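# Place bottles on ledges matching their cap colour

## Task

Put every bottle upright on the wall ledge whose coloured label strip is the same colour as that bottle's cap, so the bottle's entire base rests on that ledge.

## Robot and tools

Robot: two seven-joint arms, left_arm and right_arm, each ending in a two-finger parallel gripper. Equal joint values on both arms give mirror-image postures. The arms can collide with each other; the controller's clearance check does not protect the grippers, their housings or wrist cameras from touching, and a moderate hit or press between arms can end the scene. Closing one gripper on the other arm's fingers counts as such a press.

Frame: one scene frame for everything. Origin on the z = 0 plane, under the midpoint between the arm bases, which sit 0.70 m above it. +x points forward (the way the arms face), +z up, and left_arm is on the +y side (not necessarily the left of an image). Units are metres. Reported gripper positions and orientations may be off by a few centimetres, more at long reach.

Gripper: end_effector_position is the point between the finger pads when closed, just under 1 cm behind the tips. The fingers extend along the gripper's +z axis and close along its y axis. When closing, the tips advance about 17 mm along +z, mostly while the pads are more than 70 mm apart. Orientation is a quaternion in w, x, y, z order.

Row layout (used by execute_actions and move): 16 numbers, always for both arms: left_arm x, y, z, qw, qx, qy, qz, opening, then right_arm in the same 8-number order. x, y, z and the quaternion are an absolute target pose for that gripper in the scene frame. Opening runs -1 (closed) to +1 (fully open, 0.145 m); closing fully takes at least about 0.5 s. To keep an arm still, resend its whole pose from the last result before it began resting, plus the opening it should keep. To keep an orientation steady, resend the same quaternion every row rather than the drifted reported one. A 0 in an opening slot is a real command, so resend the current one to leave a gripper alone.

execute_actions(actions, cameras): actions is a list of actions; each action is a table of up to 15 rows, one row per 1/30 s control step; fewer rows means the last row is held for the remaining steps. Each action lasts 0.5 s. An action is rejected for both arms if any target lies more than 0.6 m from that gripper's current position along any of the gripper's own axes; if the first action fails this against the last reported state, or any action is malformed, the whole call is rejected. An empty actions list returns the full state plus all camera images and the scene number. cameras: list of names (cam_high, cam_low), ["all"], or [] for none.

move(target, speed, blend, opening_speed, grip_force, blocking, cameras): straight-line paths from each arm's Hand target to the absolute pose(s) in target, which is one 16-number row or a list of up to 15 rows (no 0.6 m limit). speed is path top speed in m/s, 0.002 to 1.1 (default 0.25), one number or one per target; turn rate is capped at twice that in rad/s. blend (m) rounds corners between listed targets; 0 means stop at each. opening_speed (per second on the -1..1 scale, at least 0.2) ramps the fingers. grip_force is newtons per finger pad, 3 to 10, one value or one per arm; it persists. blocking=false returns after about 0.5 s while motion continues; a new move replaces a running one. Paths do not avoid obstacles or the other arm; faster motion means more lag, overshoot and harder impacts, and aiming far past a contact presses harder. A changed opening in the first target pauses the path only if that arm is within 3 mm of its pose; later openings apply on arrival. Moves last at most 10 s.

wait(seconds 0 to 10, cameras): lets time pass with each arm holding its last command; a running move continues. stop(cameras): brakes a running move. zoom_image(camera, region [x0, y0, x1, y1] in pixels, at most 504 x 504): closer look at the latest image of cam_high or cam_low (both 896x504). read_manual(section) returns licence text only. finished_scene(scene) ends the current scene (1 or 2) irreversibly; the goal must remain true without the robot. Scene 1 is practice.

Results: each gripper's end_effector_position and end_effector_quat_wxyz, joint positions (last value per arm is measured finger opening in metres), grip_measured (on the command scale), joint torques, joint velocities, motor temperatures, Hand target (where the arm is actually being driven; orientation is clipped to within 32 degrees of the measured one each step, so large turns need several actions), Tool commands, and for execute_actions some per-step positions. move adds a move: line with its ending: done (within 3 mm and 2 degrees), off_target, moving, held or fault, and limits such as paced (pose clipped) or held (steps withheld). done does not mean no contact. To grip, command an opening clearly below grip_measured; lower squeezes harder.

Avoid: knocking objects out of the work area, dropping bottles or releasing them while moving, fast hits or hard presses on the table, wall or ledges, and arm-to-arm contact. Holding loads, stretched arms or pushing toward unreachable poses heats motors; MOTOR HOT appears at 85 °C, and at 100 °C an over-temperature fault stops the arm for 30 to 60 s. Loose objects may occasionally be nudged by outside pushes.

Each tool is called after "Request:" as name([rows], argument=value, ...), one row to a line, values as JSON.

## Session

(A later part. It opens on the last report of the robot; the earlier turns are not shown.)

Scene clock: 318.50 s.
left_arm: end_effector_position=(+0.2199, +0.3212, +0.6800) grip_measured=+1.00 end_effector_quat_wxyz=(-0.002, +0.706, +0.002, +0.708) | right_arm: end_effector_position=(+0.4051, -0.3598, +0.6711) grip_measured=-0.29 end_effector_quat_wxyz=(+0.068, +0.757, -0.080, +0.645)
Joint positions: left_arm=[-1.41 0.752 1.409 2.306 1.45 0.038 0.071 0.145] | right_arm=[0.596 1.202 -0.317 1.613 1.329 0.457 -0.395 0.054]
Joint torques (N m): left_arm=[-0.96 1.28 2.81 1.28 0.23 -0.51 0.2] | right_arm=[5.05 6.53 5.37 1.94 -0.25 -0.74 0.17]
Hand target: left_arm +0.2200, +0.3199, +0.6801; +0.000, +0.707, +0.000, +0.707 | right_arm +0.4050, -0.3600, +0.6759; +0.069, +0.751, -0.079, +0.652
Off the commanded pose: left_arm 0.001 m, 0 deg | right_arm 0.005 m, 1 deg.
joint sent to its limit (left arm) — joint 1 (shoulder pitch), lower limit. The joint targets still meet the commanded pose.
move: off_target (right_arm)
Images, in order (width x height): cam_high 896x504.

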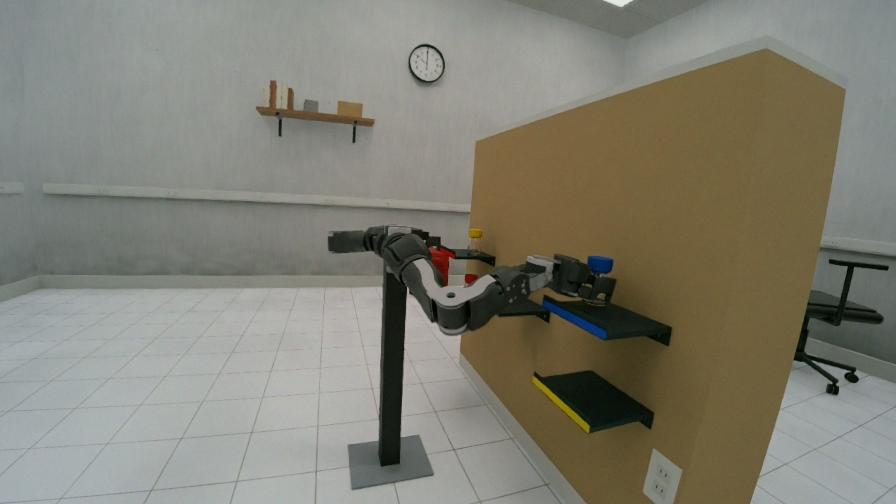

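Request:
move(target=[0.22,0.32,0.68,0,0.707,0,0.707,1,0.405,-0.36,0.671,0.0686,0.7506,-0.0789,0.6524,-0.6], speed=0.02)

Request:
move(target=[0.22,0.32,0.68,0,0.707,0,0.707,1,0.405,-0.36,0.667,0.0686,0.7506,-0.0789,0.6524,-0.6], speed=0.02, cameras=["cam_high"])

Request:
zoom_image(camera="cam_high", region=[500, 230, 700, 390])

Scene clock: 328.57 s.
left_arm: end_effector_position=(+0.2199, +0.3212, +0.6800) grip_measured=+1.00 end_effector_quat_wxyz=(-0.002, +0.706, +0.002, +0.708) | right_arm: end_effector_position=(+0.4051, -0.3600, +0.6670) grip_measured=-0.29 end_effector_quat_wxyz=(+0.068, +0.756, -0.080, +0.646)
Joint positions: left_arm=[-1.41 0.752 1.409 2.306 1.45 0.038 0.071 0.145] | right_arm=[0.578 1.203 -0.317 1.613 1.326 0.437 -0.392 0.054]
Joint torques (N m): left_arm=[-0.96 1.28 2.8 1.26 0.23 -0.51 0.2] | right_arm=[4.79 6.55 5.14 1.98 -0.23 -0.74 0.17]
Hand target: left_arm +0.2200, +0.3199, +0.6801; +0.000, +0.707, +0.000, +0.707 | right_arm +0.4050, -0.3600, +0.6709; +0.069, +0.751, -0.079, +0.652
Off the commanded pose: left_arm 0.001 m, 0 deg | right_arm 0.004 m, 1 deg.
joint sent to its limit (left arm) — joint 1 (shoulder pitch), lower limit. The joint targets still meet the commanded pose.
move: off_target (right_arm)

Scene clock: 329.27 s.
left_arm: end_effector_position=(+0.2199, +0.3212, +0.6800) grip_measured=+1.00 end_effector_quat_wxyz=(-0.002, +0.706, +0.002, +0.708) | right_arm: end_effector_position=(+0.4050, -0.3600, +0.6634) grip_measured=-0.29 end_effector_quat_wxyz=(+0.069, +0.755, -0.080, +0.647)
Joint positions: left_arm=[-1.41 0.752 1.409 2.306 1.45 0.038 0.071 0.145] | right_arm=[0.562 1.203 -0.317 1.613 1.322 0.421 -0.39 0.054]
Joint torques (N m): left_arm=[-0.96 1.28 2.81 1.28 0.23 -0.51 0.2] | right_arm=[4.76 6.47 5.16 1.94 -0.25 -0.76 0.18]
Hand target: left_arm +0.2200, +0.3199, +0.6801; +0.000, +0.707, +0.000, +0.707 | right_arm +0.4050, -0.3600, +0.6670; +0.069, +0.751, -0.079, +0.652
Off the commanded pose: left_arm 0.001 m, 0 deg | right_arm 0.004 m, 1 deg.
joint sent to its limit (left arm) — joint 1 (shoulder pitch), lower limit. The joint targets still meet the commanded pose.
move: off_target (right_arm)
Images, in order (width x height): cam_high 896x504.

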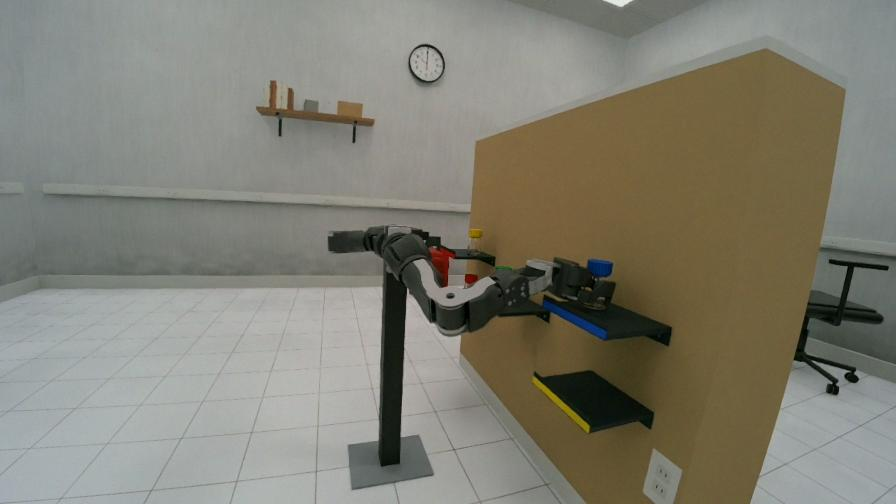

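Scaled by 2.520 from the camera's 896x504 image, which has a finer 1280x720 frame.

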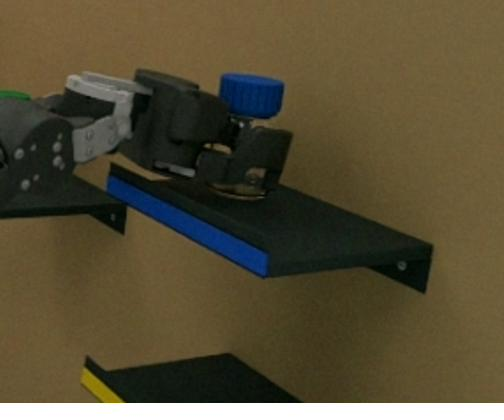

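Request:
move(target=[0.22,0.32,0.68,0,0.707,0,0.707,1,0.405,-0.36,0.662,0.0686,0.7506,-0.0789,0.6524,-0.6], speed=0.02)

Request:
move(target=[0.22,0.32,0.68,0,0.707,0,0.707,1,0.405,-0.36,0.658,0.0686,0.7506,-0.0789,0.6524,-0.6], speed=0.02, cameras=["cam_high"])

Request:
zoom_image(camera="cam_high", region=[500, 230, 700, 390])

Scene clock: 338.03 s.
left_arm: end_effector_position=(+0.2199, +0.3212, +0.6800) grip_measured=+1.00 end_effector_quat_wxyz=(-0.002, +0.706, +0.002, +0.708) | right_arm: end_effector_position=(+0.4051, -0.3604, +0.6619) grip_measured=-0.29 end_effector_quat_wxyz=(+0.069, +0.751, -0.081, +0.652)
Joint positions: left_arm=[-1.41 0.752 1.409 2.306 1.45 0.038 0.071 0.145] | right_arm=[0.547 1.203 -0.317 1.613 1.315 0.394 -0.388 0.054]
Joint torques (N m): left_arm=[-0.96 1.28 2.81 1.28 0.23 -0.51 0.2] | right_arm=[4.1 6.5 4.44 1.77 -0.11 -0.55 0.15]
Hand target: left_arm +0.2200, +0.3199, +0.6801; +0.000, +0.707, +0.000, +0.707 | right_arm +0.4050, -0.3601, +0.6619; +0.069, +0.751, -0.079, +0.652
Off the commanded pose: left_arm 0.001 m, 0 deg | right_arm 0.000 m, 0 deg.
joint sent to its limit (left arm) — joint 1 (shoulder pitch), lower limit. The joint targets still meet the commanded pose.
move: done

Scene clock: 338.73 s.
left_arm: end_effector_position=(+0.2199, +0.3212, +0.6800) grip_measured=+1.00 end_effector_quat_wxyz=(-0.002, +0.706, +0.002, +0.708) | right_arm: end_effector_position=(+0.4051, -0.3606, +0.6617) grip_measured=-0.29 end_effector_quat_wxyz=(+0.070, +0.747, -0.081, +0.657)
Joint positions: left_arm=[-1.41 0.752 1.409 2.306 1.45 0.038 0.071 0.145] | right_arm=[0.537 1.204 -0.317 1.613 1.31 0.37 -0.385 0.054]
Joint torques (N m): left_arm=[-0.96 1.28 2.81 1.26 0.23 -0.51 0.2] | right_arm=[3.65 6.18 3.73 1.44 -0.01 -0.33 0.14]
Hand target: left_arm +0.2200, +0.3199, +0.6801; +0.000, +0.707, +0.000, +0.707 | right_arm +0.4050, -0.3600, +0.6579; +0.069, +0.751, -0.079, +0.652
Off the commanded pose: left_arm 0.001 m, 0 deg | right_arm 0.004 m, 1 deg.
joint sent to its limit (left arm) — joint 1 (shoulder pitch), lower limit. The joint targets still meet the commanded pose.
move: off_target (right_arm)
Images, in order (width x height): cam_high 896x504.

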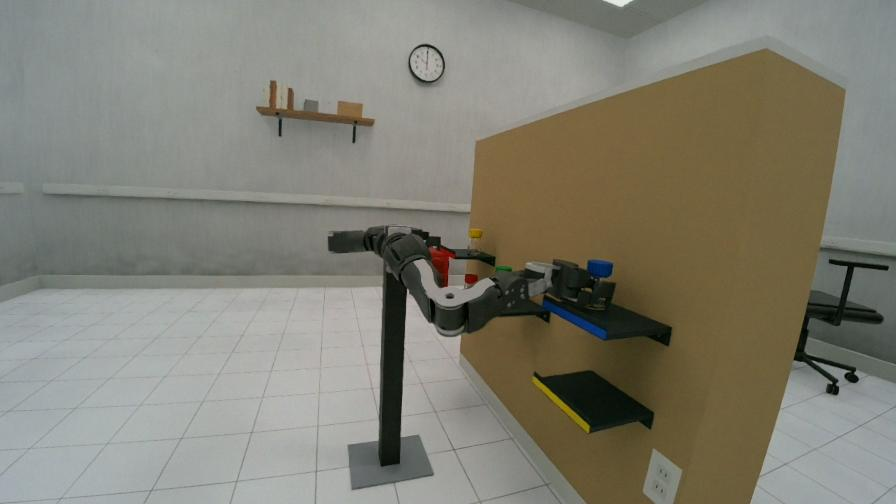

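Scaled by 2.520 from the camera's 896x504 image, which has a finer 1280x720 frame.

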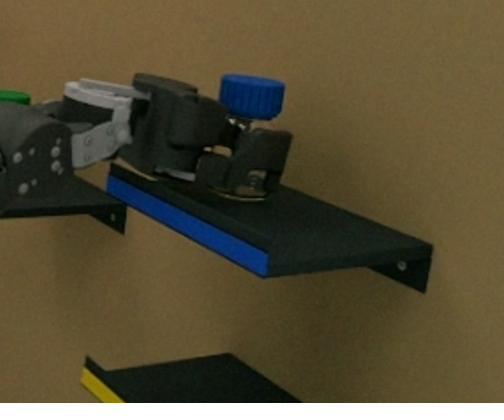

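Request:
move([
  [0.22,0.32,0.68,0,0.707,0,0.707,1,0.405,-0.36,0.661,0.0686,0.7506,-0.0789,0.6524,-0.6],
  [0.22,0.32,0.68,0,0.707,0,0.707,1,0.405,-0.36,0.661,0.0686,0.7506,-0.0789,0.6524,0.6],
], speed=0.02, opening_speed=0.8, cameras=["cam_high"])

Request:
zoom_image(camera="cam_high", region=[500, 230, 700, 390])

Scene clock: 349.10 s.
left_arm: end_effector_position=(+0.2199, +0.3212, +0.6800) grip_measured=+1.00 end_effector_quat_wxyz=(-0.002, +0.706, +0.002, +0.708) | right_arm: end_effector_position=(+0.4050, -0.3604, +0.6615) grip_measured=+0.60 end_effector_quat_wxyz=(+0.070, +0.749, -0.080, +0.654)
Joint positions: left_arm=[-1.41 0.752 1.409 2.306 1.45 0.038 0.071 0.145] | right_arm=[0.541 1.205 -0.317 1.613 1.312 0.381 -0.385 0.119]
Joint torques (N m): left_arm=[-0.96 1.28 2.81 1.28 0.23 -0.51 0.2] | right_arm=[4.97 6.08 4.21 1.51 -0.02 -0.31 0.11]
Hand target: left_arm +0.2200, +0.3199, +0.6801; +0.000, +0.707, +0.000, +0.707 | right_arm +0.4050, -0.3599, +0.6611; +0.069, +0.751, -0.079, +0.653
Off the commanded pose: left_arm 0.001 m, 0 deg | right_arm 0.001 m, 0 deg.
joint sent to its limit (left arm) — joint 1 (shoulder pitch), lower limit. The joint targets still meet the commanded pose.
move: done
Images, in order (width x height): cam_high 896x504.

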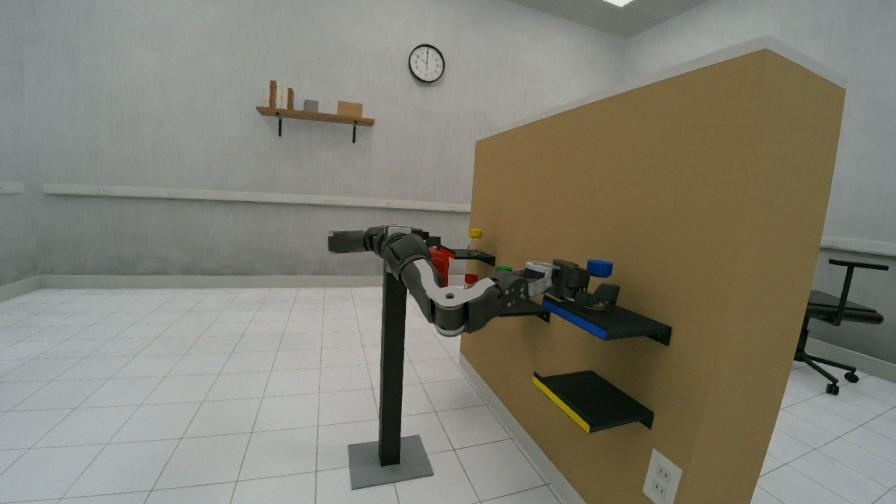

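Scaled by 2.520 from the camera's 896x504 image, which has a finer 1280x720 frame.

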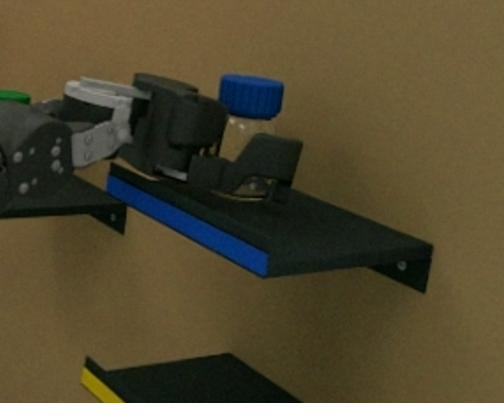

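Request:
move([
  [0.22,0.32,0.68,0,0.707,0,0.707,1,0.405,-0.36,0.667,0.0686,0.7506,-0.0789,0.6524,1],
  [0.22,0.32,0.68,0,0.707,0,0.707,1,0.26,-0.325,0.68,0.0686,0.7506,-0.0789,0.6524,1],
], speed=0.07, cameras=["cam_high","cam_low"])

Request:
zoom_image(camera="cam_high", region=[520, 240, 700, 380])

Request:
zoom_image(camera="cam_low", region=[480, 120, 660, 260])

Scene clock: 367.27 s.
left_arm: end_effector_position=(+0.2199, +0.3212, +0.6800) grip_measured=+1.00 end_effector_quat_wxyz=(-0.002, +0.706, +0.002, +0.708) | right_arm: end_effector_position=(+0.2601, -0.3252, +0.6801) grip_measured=+1.00 end_effector_quat_wxyz=(+0.070, +0.750, -0.080, +0.653)
Joint positions: left_arm=[-1.41 0.752 1.409 2.306 1.45 0.038 0.071 0.145] | right_arm=[-0.604 0.915 1.027 2.334 1.428 0.692 -0.46 0.145]
Joint torques (N m): left_arm=[-0.96 1.28 2.81 1.28 0.23 -0.51 0.2] | right_arm=[0.8 4.79 3.64 0.94 -0.02 -0.26 0.17]
Hand target: left_arm +0.2200, +0.3199, +0.6801; +0.000, +0.707, +0.000, +0.707 | right_arm +0.2600, -0.3250, +0.6800; +0.069, +0.751, -0.079, +0.652
Off the commanded pose: left_arm 0.001 m, 0 deg | right_arm 0.000 m, 0 deg.
joint sent to its limit (left arm) — joint 1 (shoulder pitch), lower limit. The joint targets still meet the commanded pose.
move: done

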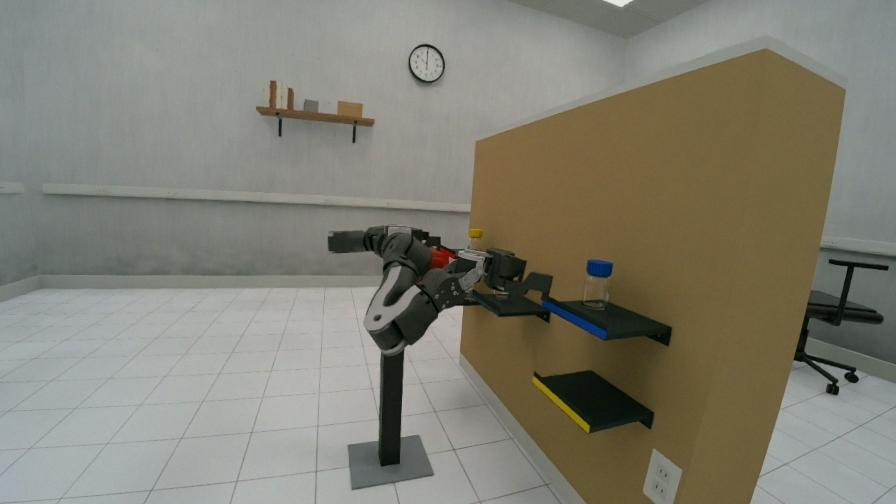

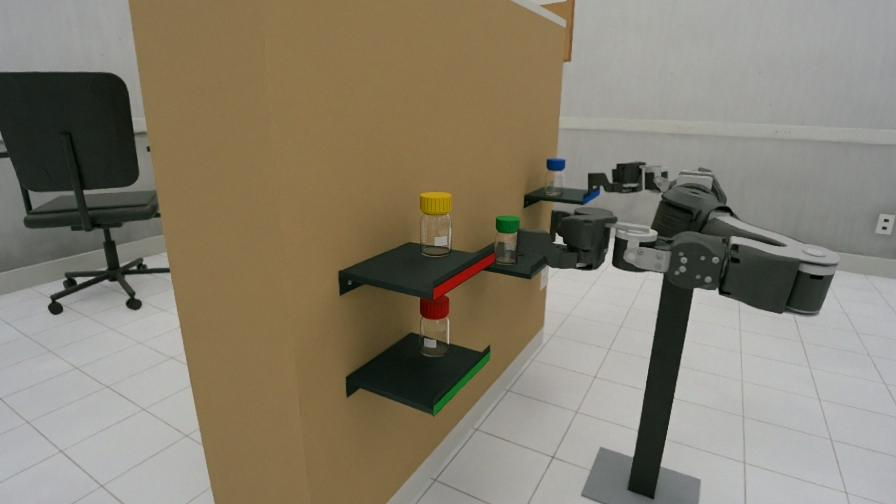

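Scaled by 2.800 from the camera's 896x504 image, which has a finer 1280x720 frame.

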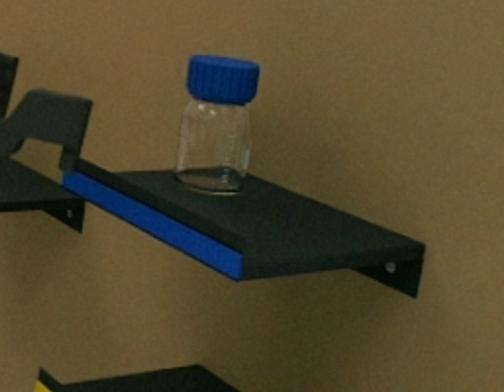

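Scaled by 2.800 from the camera's 896x504 image, which has a finer 1280x720 frame.

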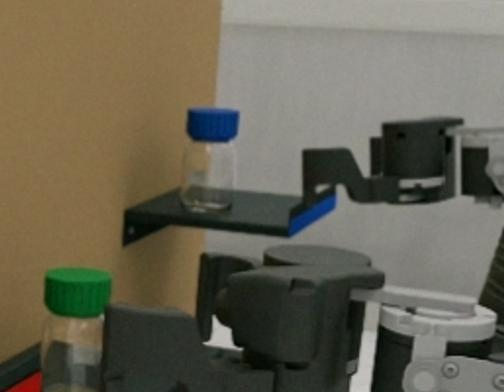

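Request:
move([
  [0.25,0.285,0.675,-0.0686,0.7506,0.0789,0.6524,1,0.26,-0.325,0.68,0.0686,0.7506,-0.0789,0.6524,1],
  [0.35,0.306,0.67,-0.0686,0.7506,0.0789,0.6524,1,0.26,-0.325,0.68,0.0686,0.7506,-0.0789,0.6524,1],
], speed=0.08, blend=[0.01,0], cameras=["cam_high","cam_low"])

Request:
zoom_image(camera="cam_low", region=[320, 160, 560, 340])

Scene clock: 396.63 s.
left_arm: end_effector_position=(+0.3503, +0.3060, +0.6725) grip_measured=+1.00 end_effector_quat_wxyz=(-0.069, +0.748, +0.076, +0.655) | right_arm: end_effector_position=(+0.2601, -0.3252, +0.6800) grip_measured=+1.00 end_effector_quat_wxyz=(+0.070, +0.750, -0.080, +0.653)
Joint positions: left_arm=[0.059 1.466 -0.008 2.052 1.584 0.198 -0.7 0.145] | right_arm=[-0.604 0.915 1.027 2.334 1.428 0.692 -0.46 0.145]
Joint torques (N m): left_arm=[4.95 4.95 2.51 0.92 -0.13 -0.4 -0.05] | right_arm=[0.7 4.87 3.75 1.06 0.02 -0.28 0.16]
Motor temperatures (°C): left_arm=[20 21 25 21 21 24 21] | right_arm=[22 24 25 19 20 20 22]
Hand target: left_arm +0.3500, +0.3060, +0.6700; -0.069, +0.751, +0.079, +0.652 | right_arm +0.2600, -0.3250, +0.6800; +0.068, +0.751, -0.079, +0.652
Off the commanded pose: left_arm 0.002 m, 1 deg | right_arm 0.000 m, 0 deg.
joint sent to its limit (left arm) — joint 5 (forearm roll), upper limit. The joint targets still meet the commanded pose.
move: done

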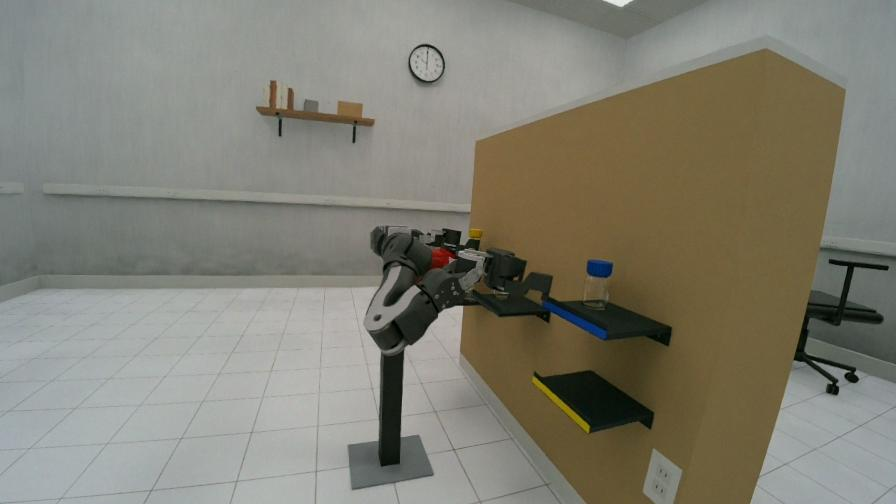

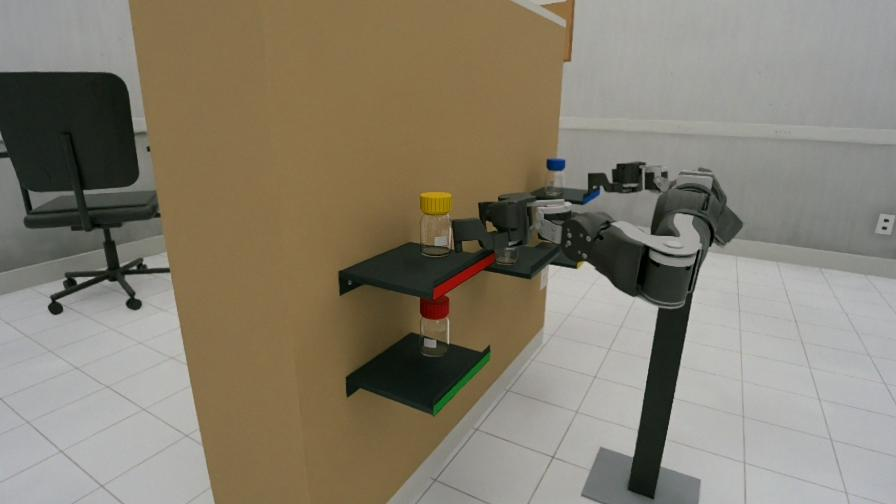

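Scaled by 2.100 from the camera's 896x504 image, which has a finer 1280x720 frame.

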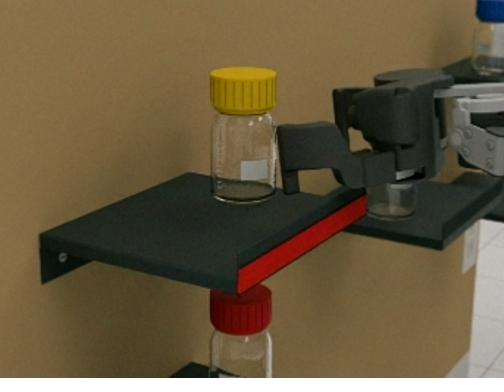

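Request:
move(target=[0.395,0.316,0.667,-0.0686,0.7506,0.0789,0.6524,1,0.26,-0.325,0.68,0.0686,0.7506,-0.0789,0.6524,1], speed=0.04, cameras=["cam_high","cam_low"])

Request:
zoom_image(camera="cam_low", region=[320, 160, 560, 340])

Request:
zoom_image(camera="cam_high", region=[420, 200, 560, 330])

Scene clock: 408.37 s.
left_arm: end_effector_position=(+0.3943, +0.3174, +0.6693) grip_measured=+1.00 end_effector_quat_wxyz=(-0.070, +0.748, +0.081, +0.655) | right_arm: end_effector_position=(+0.2601, -0.3252, +0.6800) grip_measured=+1.00 end_effector_quat_wxyz=(+0.070, +0.750, -0.080, +0.653)
Joint positions: left_arm=[0.569 1.192 -0.365 1.809 1.388 0.404 -0.615 0.145] | right_arm=[-0.604 0.915 1.027 2.334 1.428 0.692 -0.46 0.145]
Joint torques (N m): left_arm=[6.66 4.36 2.35 1.33 -0.17 -0.43 0.23] | right_arm=[0.67 4.84 3.62 1.05 -0.03 -0.26 0.18]
Hand target: left_arm +0.3950, +0.3160, +0.6670; -0.068, +0.751, +0.079, +0.652 | right_arm +0.2600, -0.3250, +0.6800; +0.068, +0.751, -0.079, +0.652
Off the commanded pose: left_arm 0.003 m, 1 deg | right_arm 0.000 m, 0 deg.
move: done

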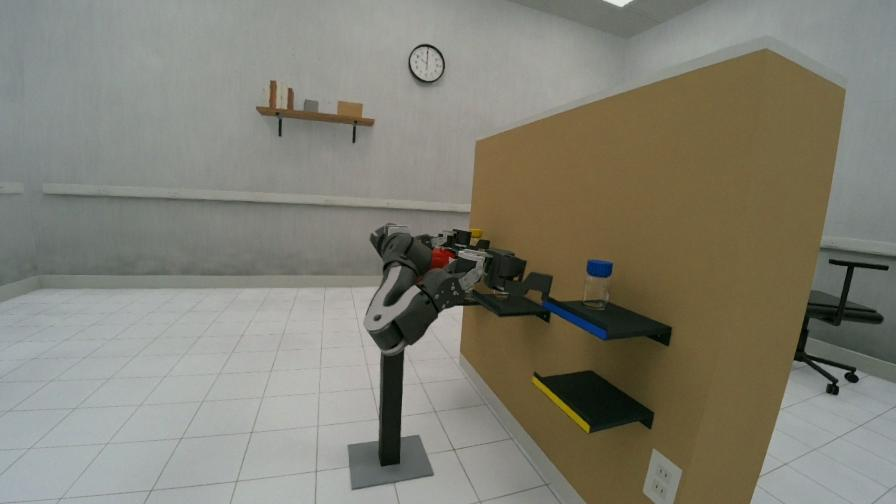

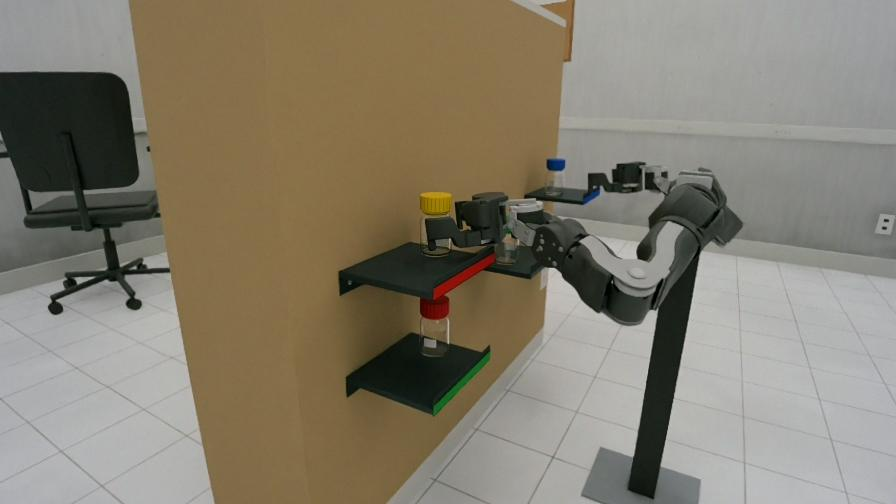

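Scaled by 2.100 from the camera's 896x504 image, which has a finer 1280x720 frame.

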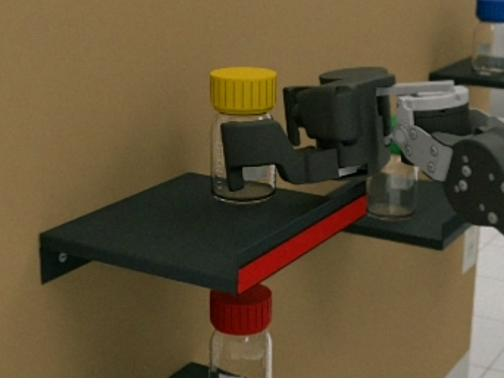

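Scaled by 3.600 from the camera's 896x504 image, which has a finer 1280x720 frame.

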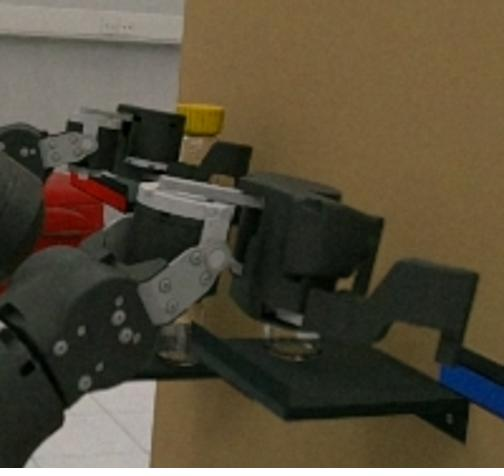

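Request:
move(target=[0.395,0.316,0.667,-0.0686,0.7506,0.0789,0.6524,-0.6,0.26,-0.325,0.68,0.0686,0.7506,-0.0789,0.6524,1], opening_speed=1, cameras=["cam_low"])

Request:
zoom_image(camera="cam_low", region=[320, 160, 560, 340])

Scene clock: 415.27 s.
left_arm: end_effector_position=(+0.3944, +0.3178, +0.6692) grip_measured=-0.24 end_effector_quat_wxyz=(-0.072, +0.748, +0.080, +0.655) | right_arm: end_effector_position=(+0.2601, -0.3252, +0.6800) grip_measured=+1.00 end_effector_quat_wxyz=(+0.070, +0.750, -0.080, +0.653)
Joint positions: left_arm=[0.569 1.192 -0.365 1.808 1.384 0.406 -0.614 0.058] | right_arm=[-0.604 0.915 1.027 2.334 1.428 0.692 -0.46 0.145]
Joint torques (N m): left_arm=[6.5 4.23 2.61 1.61 -0.11 -0.49 0.2] | right_arm=[0.78 4.87 3.63 0.96 -0.02 -0.26 0.17]
Hand target: left_arm +0.3950, +0.3160, +0.6671; -0.069, +0.751, +0.079, +0.652 | right_arm +0.2600, -0.3250, +0.6800; +0.068, +0.751, -0.079, +0.652
Off the commanded pose: left_arm 0.003 m, 1 deg | right_arm 0.000 m, 0 deg.
move: done
Images, in order (width x height): cam_low 896x504.

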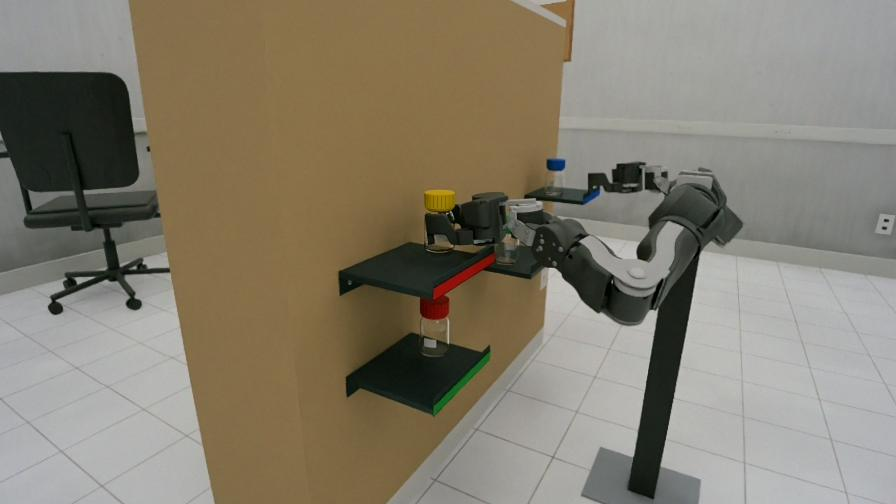

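Scaled by 2.100 from the camera's 896x504 image, which has a finer 1280x720 frame.

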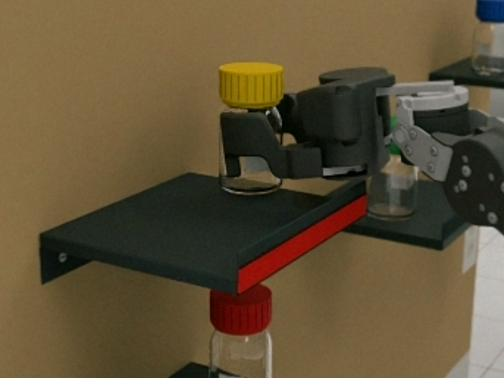

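Request:
move([
  [0.395,0.316,0.73,-0.0686,0.7506,0.0789,0.6524,-0.6,0.26,-0.325,0.68,0.0686,0.7506,-0.0789,0.6524,1],
  [0.265,0.285,0.73,-0.0686,0.7506,0.0789,0.6524,-0.6,0.26,-0.325,0.68,0.0686,0.7506,-0.0789,0.6524,1],
  [0.26,0.15,0.7,0,0.7548,0,0.656,-0.6,0.26,-0.325,0.68,0.0686,0.7506,-0.0789,0.6524,1],
  [0.26,-0.065,0.65,0,0.7548,0,0.656,-0.6,0.26,-0.325,0.68,0.0686,0.7506,-0.0789,0.6524,1],
], speed=0.1, blend=[0.01,0.02,0.02,0], cameras=["cam_high","cam_low"])

Request:
zoom_image(camera="cam_high", region=[420, 200, 600, 340])

Scene clock: 441.97 s.
left_arm: end_effector_position=(+0.2600, -0.0653, +0.6490) grip_measured=-0.24 end_effector_quat_wxyz=(+0.049, +0.718, -0.043, +0.693) | right_arm: end_effector_position=(+0.2601, -0.3252, +0.6800) grip_measured=+1.00 end_effector_quat_wxyz=(+0.070, +0.750, -0.080, +0.653)
Joint positions: left_arm=[0.561 -0.164 -1.246 2.059 0.705 0.708 -1.579 0.058] | right_arm=[-0.604 0.915 1.027 2.334 1.428 0.692 -0.46 0.145]
Joint torques (N m): left_arm=[5.16 -3.65 0.98 3.32 -0.41 -0.15 0.04] | right_arm=[0.62 4.84 3.52 0.9 -0.02 -0.28 0.19]
Hand target: left_arm +0.2602, -0.0647, +0.6497; +0.048, +0.717, -0.041, +0.694 | right_arm +0.2600, -0.3250, +0.6800; +0.068, +0.751, -0.079, +0.652
Off the commanded pose: left_arm 0.001 m, 10 deg | right_arm 0.000 m, 0 deg.
joint sent to its limit (left arm) — joint 2 (shoulder roll), lower limit; joint 7 (wrist yaw), lower limit. The joint targets are off in orientation, not in position.
move: off_target (left_arm); limits=paced

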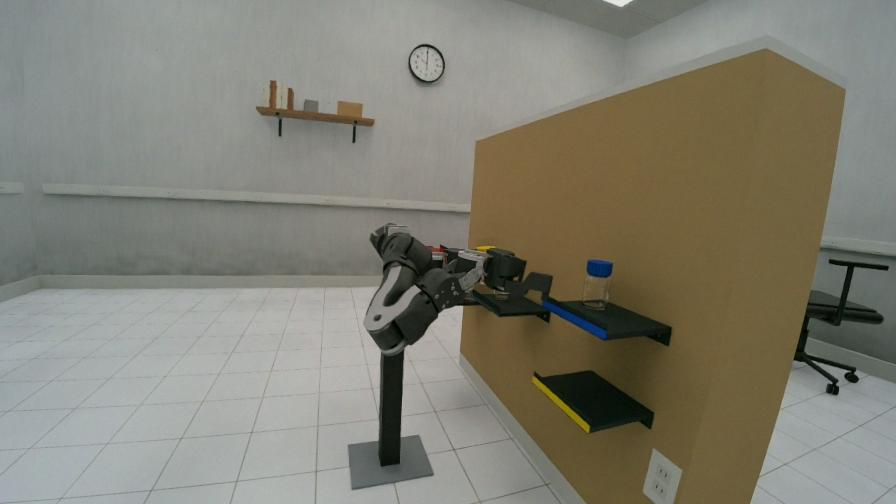

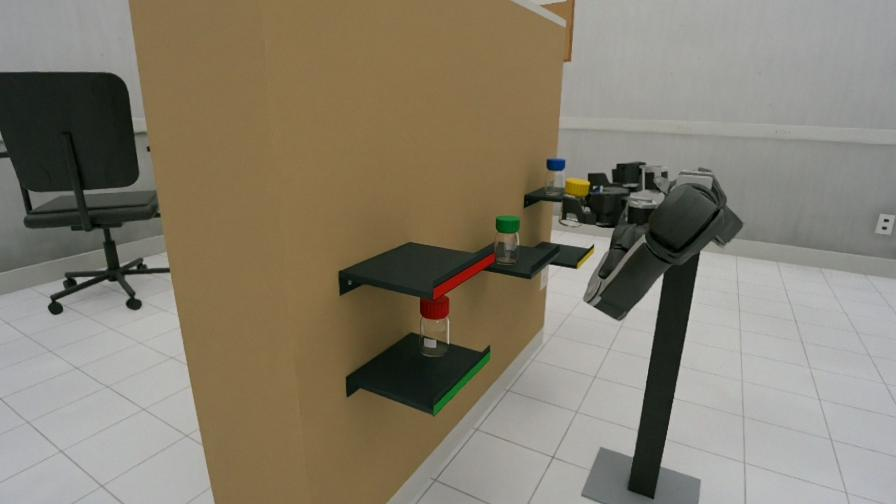

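Scaled by 2.800 from the camera's 896x504 image, which has a finer 1280x720 frame.

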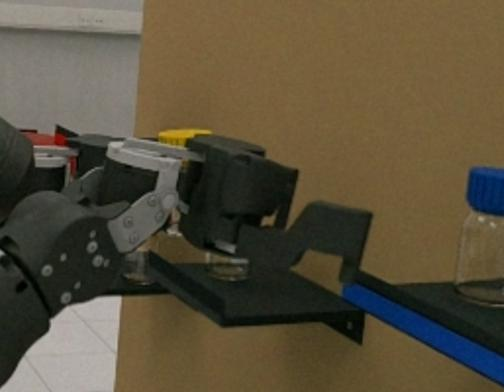

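Request:
move(target=[0.33,-0.067,0.645,0,0.7548,0,0.656,-0.6,0.26,-0.325,0.68,0.0686,0.7506,-0.0789,0.6524,1], speed=0.05, cameras=["cam_low","cam_high"])

Request:
zoom_image(camera="cam_low", region=[470, 140, 670, 300])

Scene clock: 454.40 s.
left_arm: end_effector_position=(+0.3294, -0.0677, +0.6438) grip_measured=-0.24 end_effector_quat_wxyz=(+0.008, +0.752, -0.009, +0.659) | right_arm: end_effector_position=(+0.2601, -0.3252, +0.6800) grip_measured=+1.00 end_effector_quat_wxyz=(+0.070, +0.750, -0.080, +0.653)
Joint positions: left_arm=[0.818 -0.164 -1.123 1.77 0.967 0.577 -1.579 0.058] | right_arm=[-0.604 0.915 1.027 2.334 1.428 0.692 -0.46 0.145]
Joint torques (N m): left_arm=[7.5 -3.15 2.02 2.92 -0.48 -0.15 0.06] | right_arm=[0.78 4.92 3.71 0.96 -0.03 -0.28 0.17]
Hand target: left_arm +0.3301, -0.0668, +0.6448; +0.007, +0.751, -0.006, +0.661 | right_arm +0.2600, -0.3250, +0.6800; +0.068, +0.751, -0.079, +0.652
Off the commanded pose: left_arm 0.001 m, 2 deg | right_arm 0.000 m, 0 deg.
joint sent to its limit (left arm) — joint 2 (shoulder roll), lower limit; joint 7 (wrist yaw), lower limit. The joint targets still meet the commanded pose.
move: done

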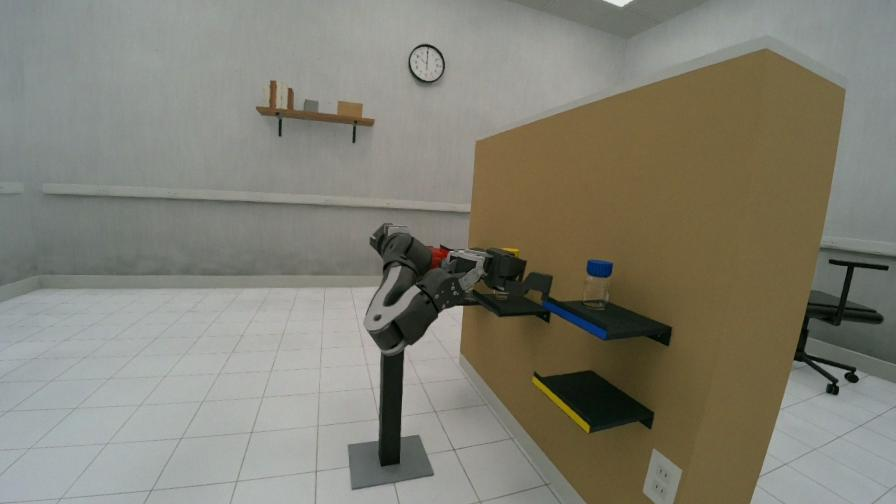

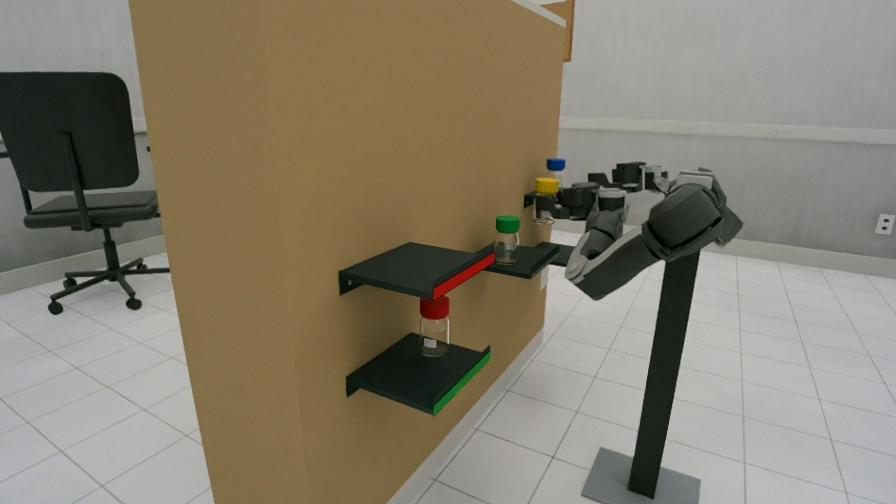

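Scaled by 2.520 from the camera's 896x504 image, which has a finer 1280x720 frame.

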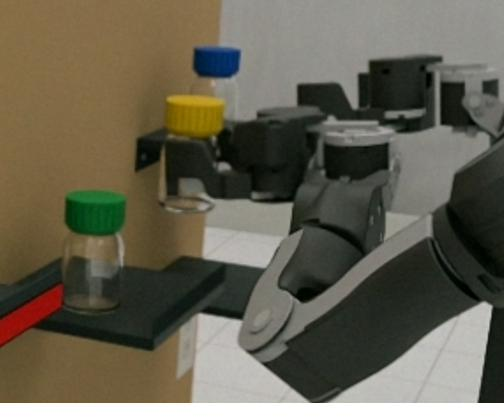

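Request:
move(target=[0.385,-0.062,0.62,0,0.7548,0,0.656,-0.6,0.26,-0.325,0.68,0.0686,0.7506,-0.0789,0.6524,1], speed=0.05, cameras=["cam_low","cam_high"])

Request:
zoom_image(camera="cam_low", region=[470, 140, 670, 300])

Request:
zoom_image(camera="cam_high", region=[450, 220, 590, 330])

Scene clock: 470.63 s.
left_arm: end_effector_position=(+0.3839, -0.0622, +0.6182) grip_measured=-0.24 end_effector_quat_wxyz=(-0.001, +0.757, -0.001, +0.653) | right_arm: end_effector_position=(+0.2601, -0.3252, +0.6800) grip_measured=+1.00 end_effector_quat_wxyz=(+0.070, +0.750, -0.080, +0.653)
Joint positions: left_arm=[0.906 -0.099 -1.117 1.529 0.98 0.418 -1.378 0.058] | right_arm=[-0.604 0.915 1.027 2.334 1.428 0.692 -0.46 0.145]
Joint torques (N m): left_arm=[9.43 -2.33 2.06 3.15 -0.51 -0.32 0.23] | right_arm=[0.65 4.87 3.64 1.01 -0.02 -0.28 0.21]
Hand target: left_arm +0.3850, -0.0620, +0.6200; +0.000, +0.755, +0.000, +0.656 | right_arm +0.2600, -0.3250, +0.6800; +0.068, +0.751, -0.079, +0.652
Off the commanded pose: left_arm 0.002 m, 0 deg | right_arm 0.000 m, 0 deg.
move: done

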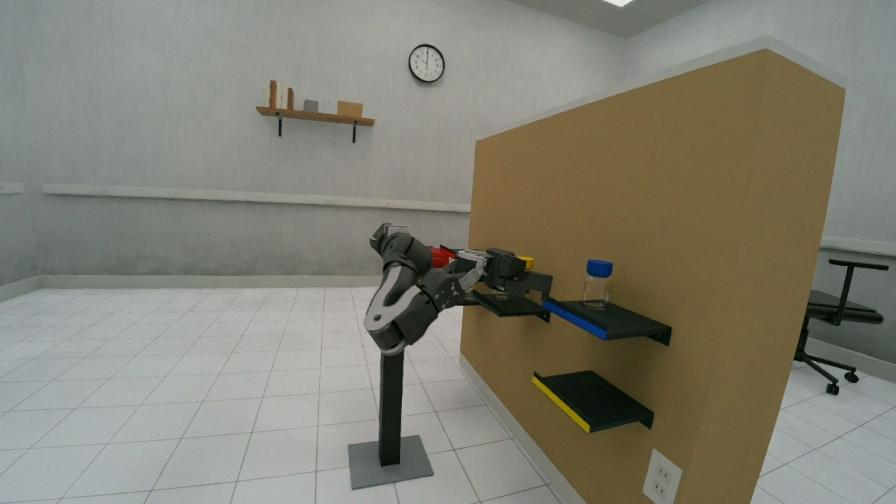

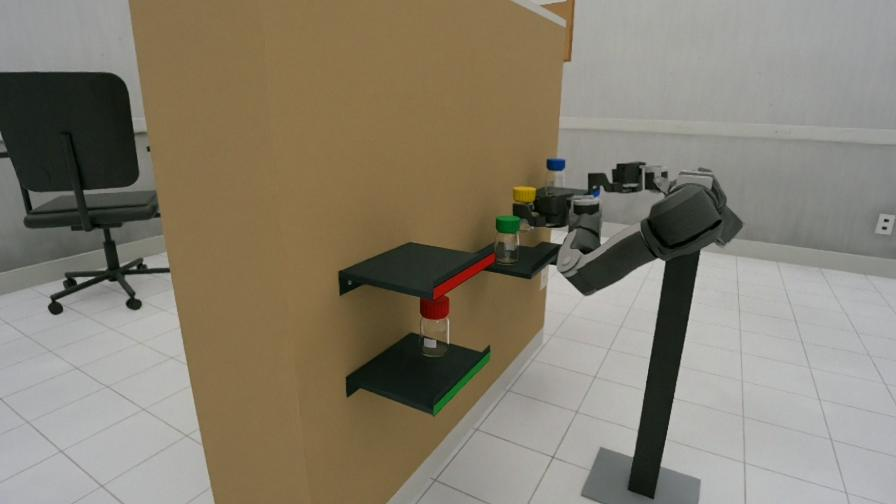

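Scaled by 2.520 from the camera's 896x504 image, which has a finer 1280x720 frame.

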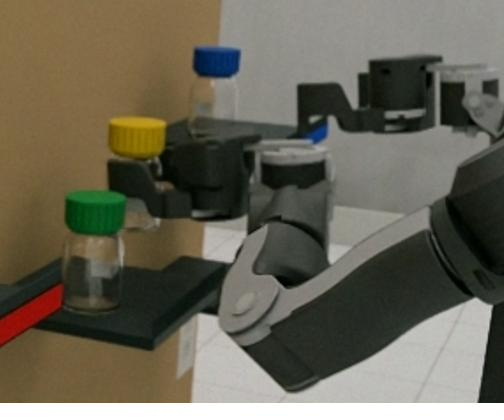

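Scaled by 3.600 from the camera's 896x504 image, which has a finer 1280x720 frame.

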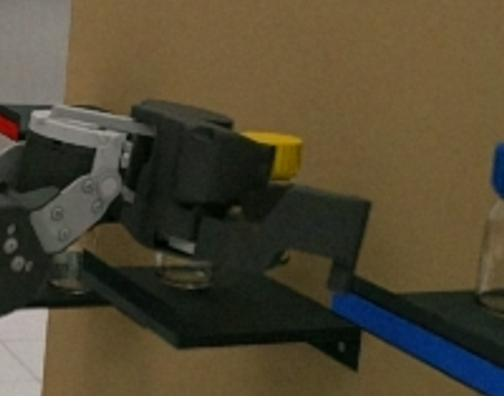

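Request:
move(target=[0.385,-0.062,0.605,0,0.7548,0,0.656,-0.6,0.22,-0.36,0.50,0.0686,0.7506,-0.0789,0.6524,1], speed=0.12, cameras=["cam_low","cam_high"])

Request:
zoom_image(camera="cam_high", region=[450, 220, 590, 330])

Request:
zoom_image(camera="cam_low", region=[470, 140, 670, 300])

Scene clock: 483.13 s.
left_arm: end_effector_position=(+0.3844, -0.0625, +0.6064) grip_measured=-0.24 end_effector_quat_wxyz=(+0.001, +0.755, +0.001, +0.655) | right_arm: end_effector_position=(+0.2194, -0.3619, +0.4998) grip_measured=+1.00 end_effector_quat_wxyz=(+0.071, +0.751, -0.082, +0.651)
Joint positions: left_arm=[0.904 -0.079 -1.165 1.511 0.982 0.351 -1.37 0.058] | right_arm=[-0.84 0.544 0.582 1.903 0.788 -0.082 0.068 0.145]
Joint torques (N m): left_arm=[8.08 -1.99 1.47 2.84 -0.54 -0.31 0.21] | right_arm=[-0.46 3.86 2.3 3.36 0.1 -0.53 0.19]
Motor temperatures (°C): left_arm=[25 22 25 21 22 24 21] | right_arm=[22 25 24 19 20 20 22]
Hand target: left_arm +0.3850, -0.0620, +0.6050; +0.000, +0.755, +0.000, +0.656 | right_arm +0.2200, -0.3600, +0.4999; +0.069, +0.751, -0.079, +0.652
Off the commanded pose: left_arm 0.002 m, 0 deg | right_arm 0.002 m, 0 deg.
move: done

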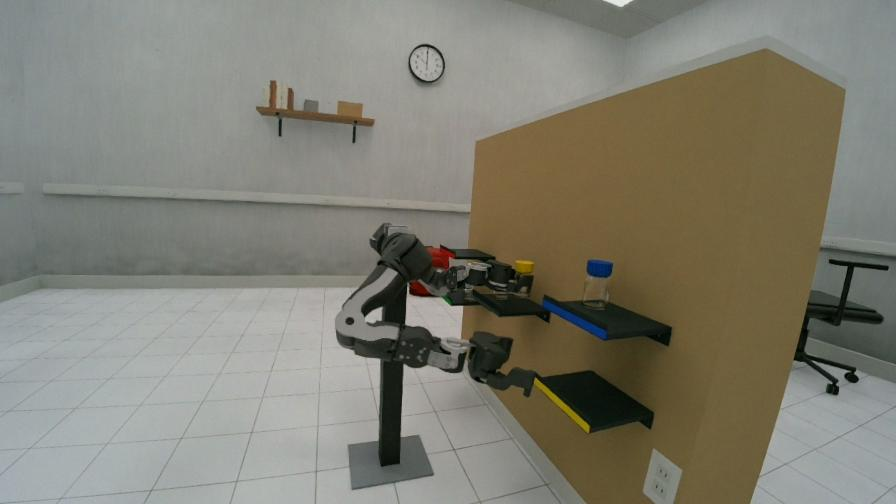

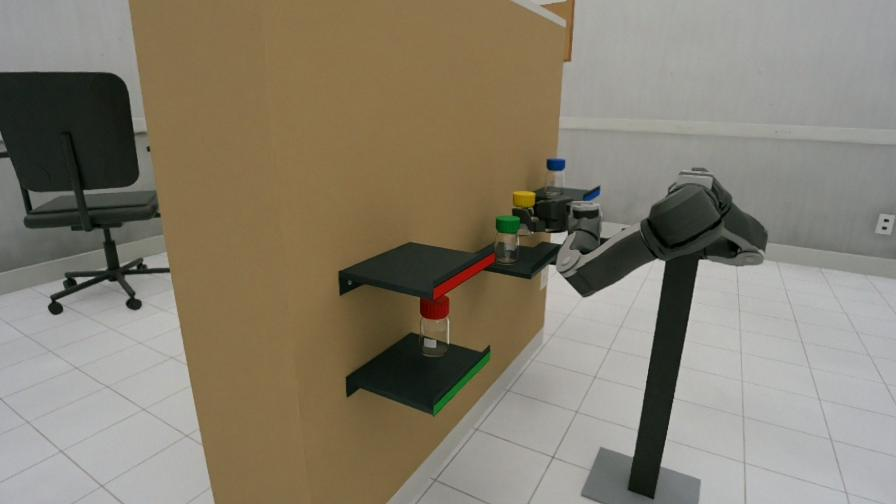

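Scaled by 3.600 from the camera's 896x504 image, which has a finer 1280x720 frame.

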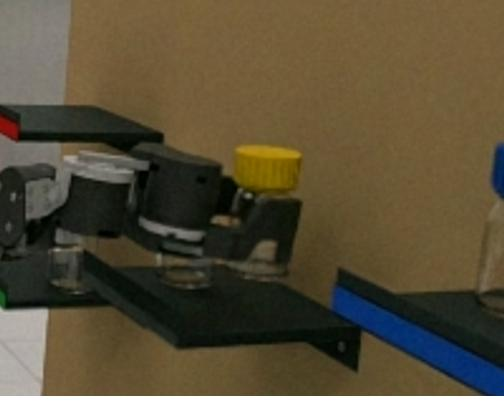

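Scaled by 2.520 from the camera's 896x504 image, which has a finer 1280x720 frame.

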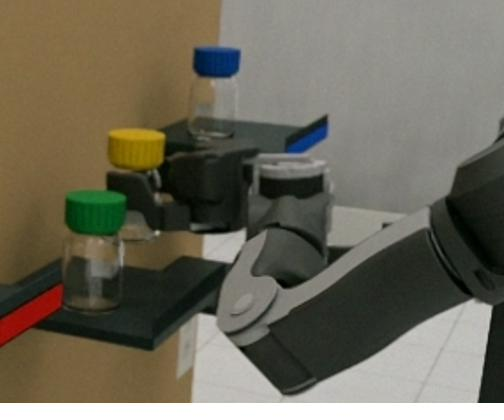

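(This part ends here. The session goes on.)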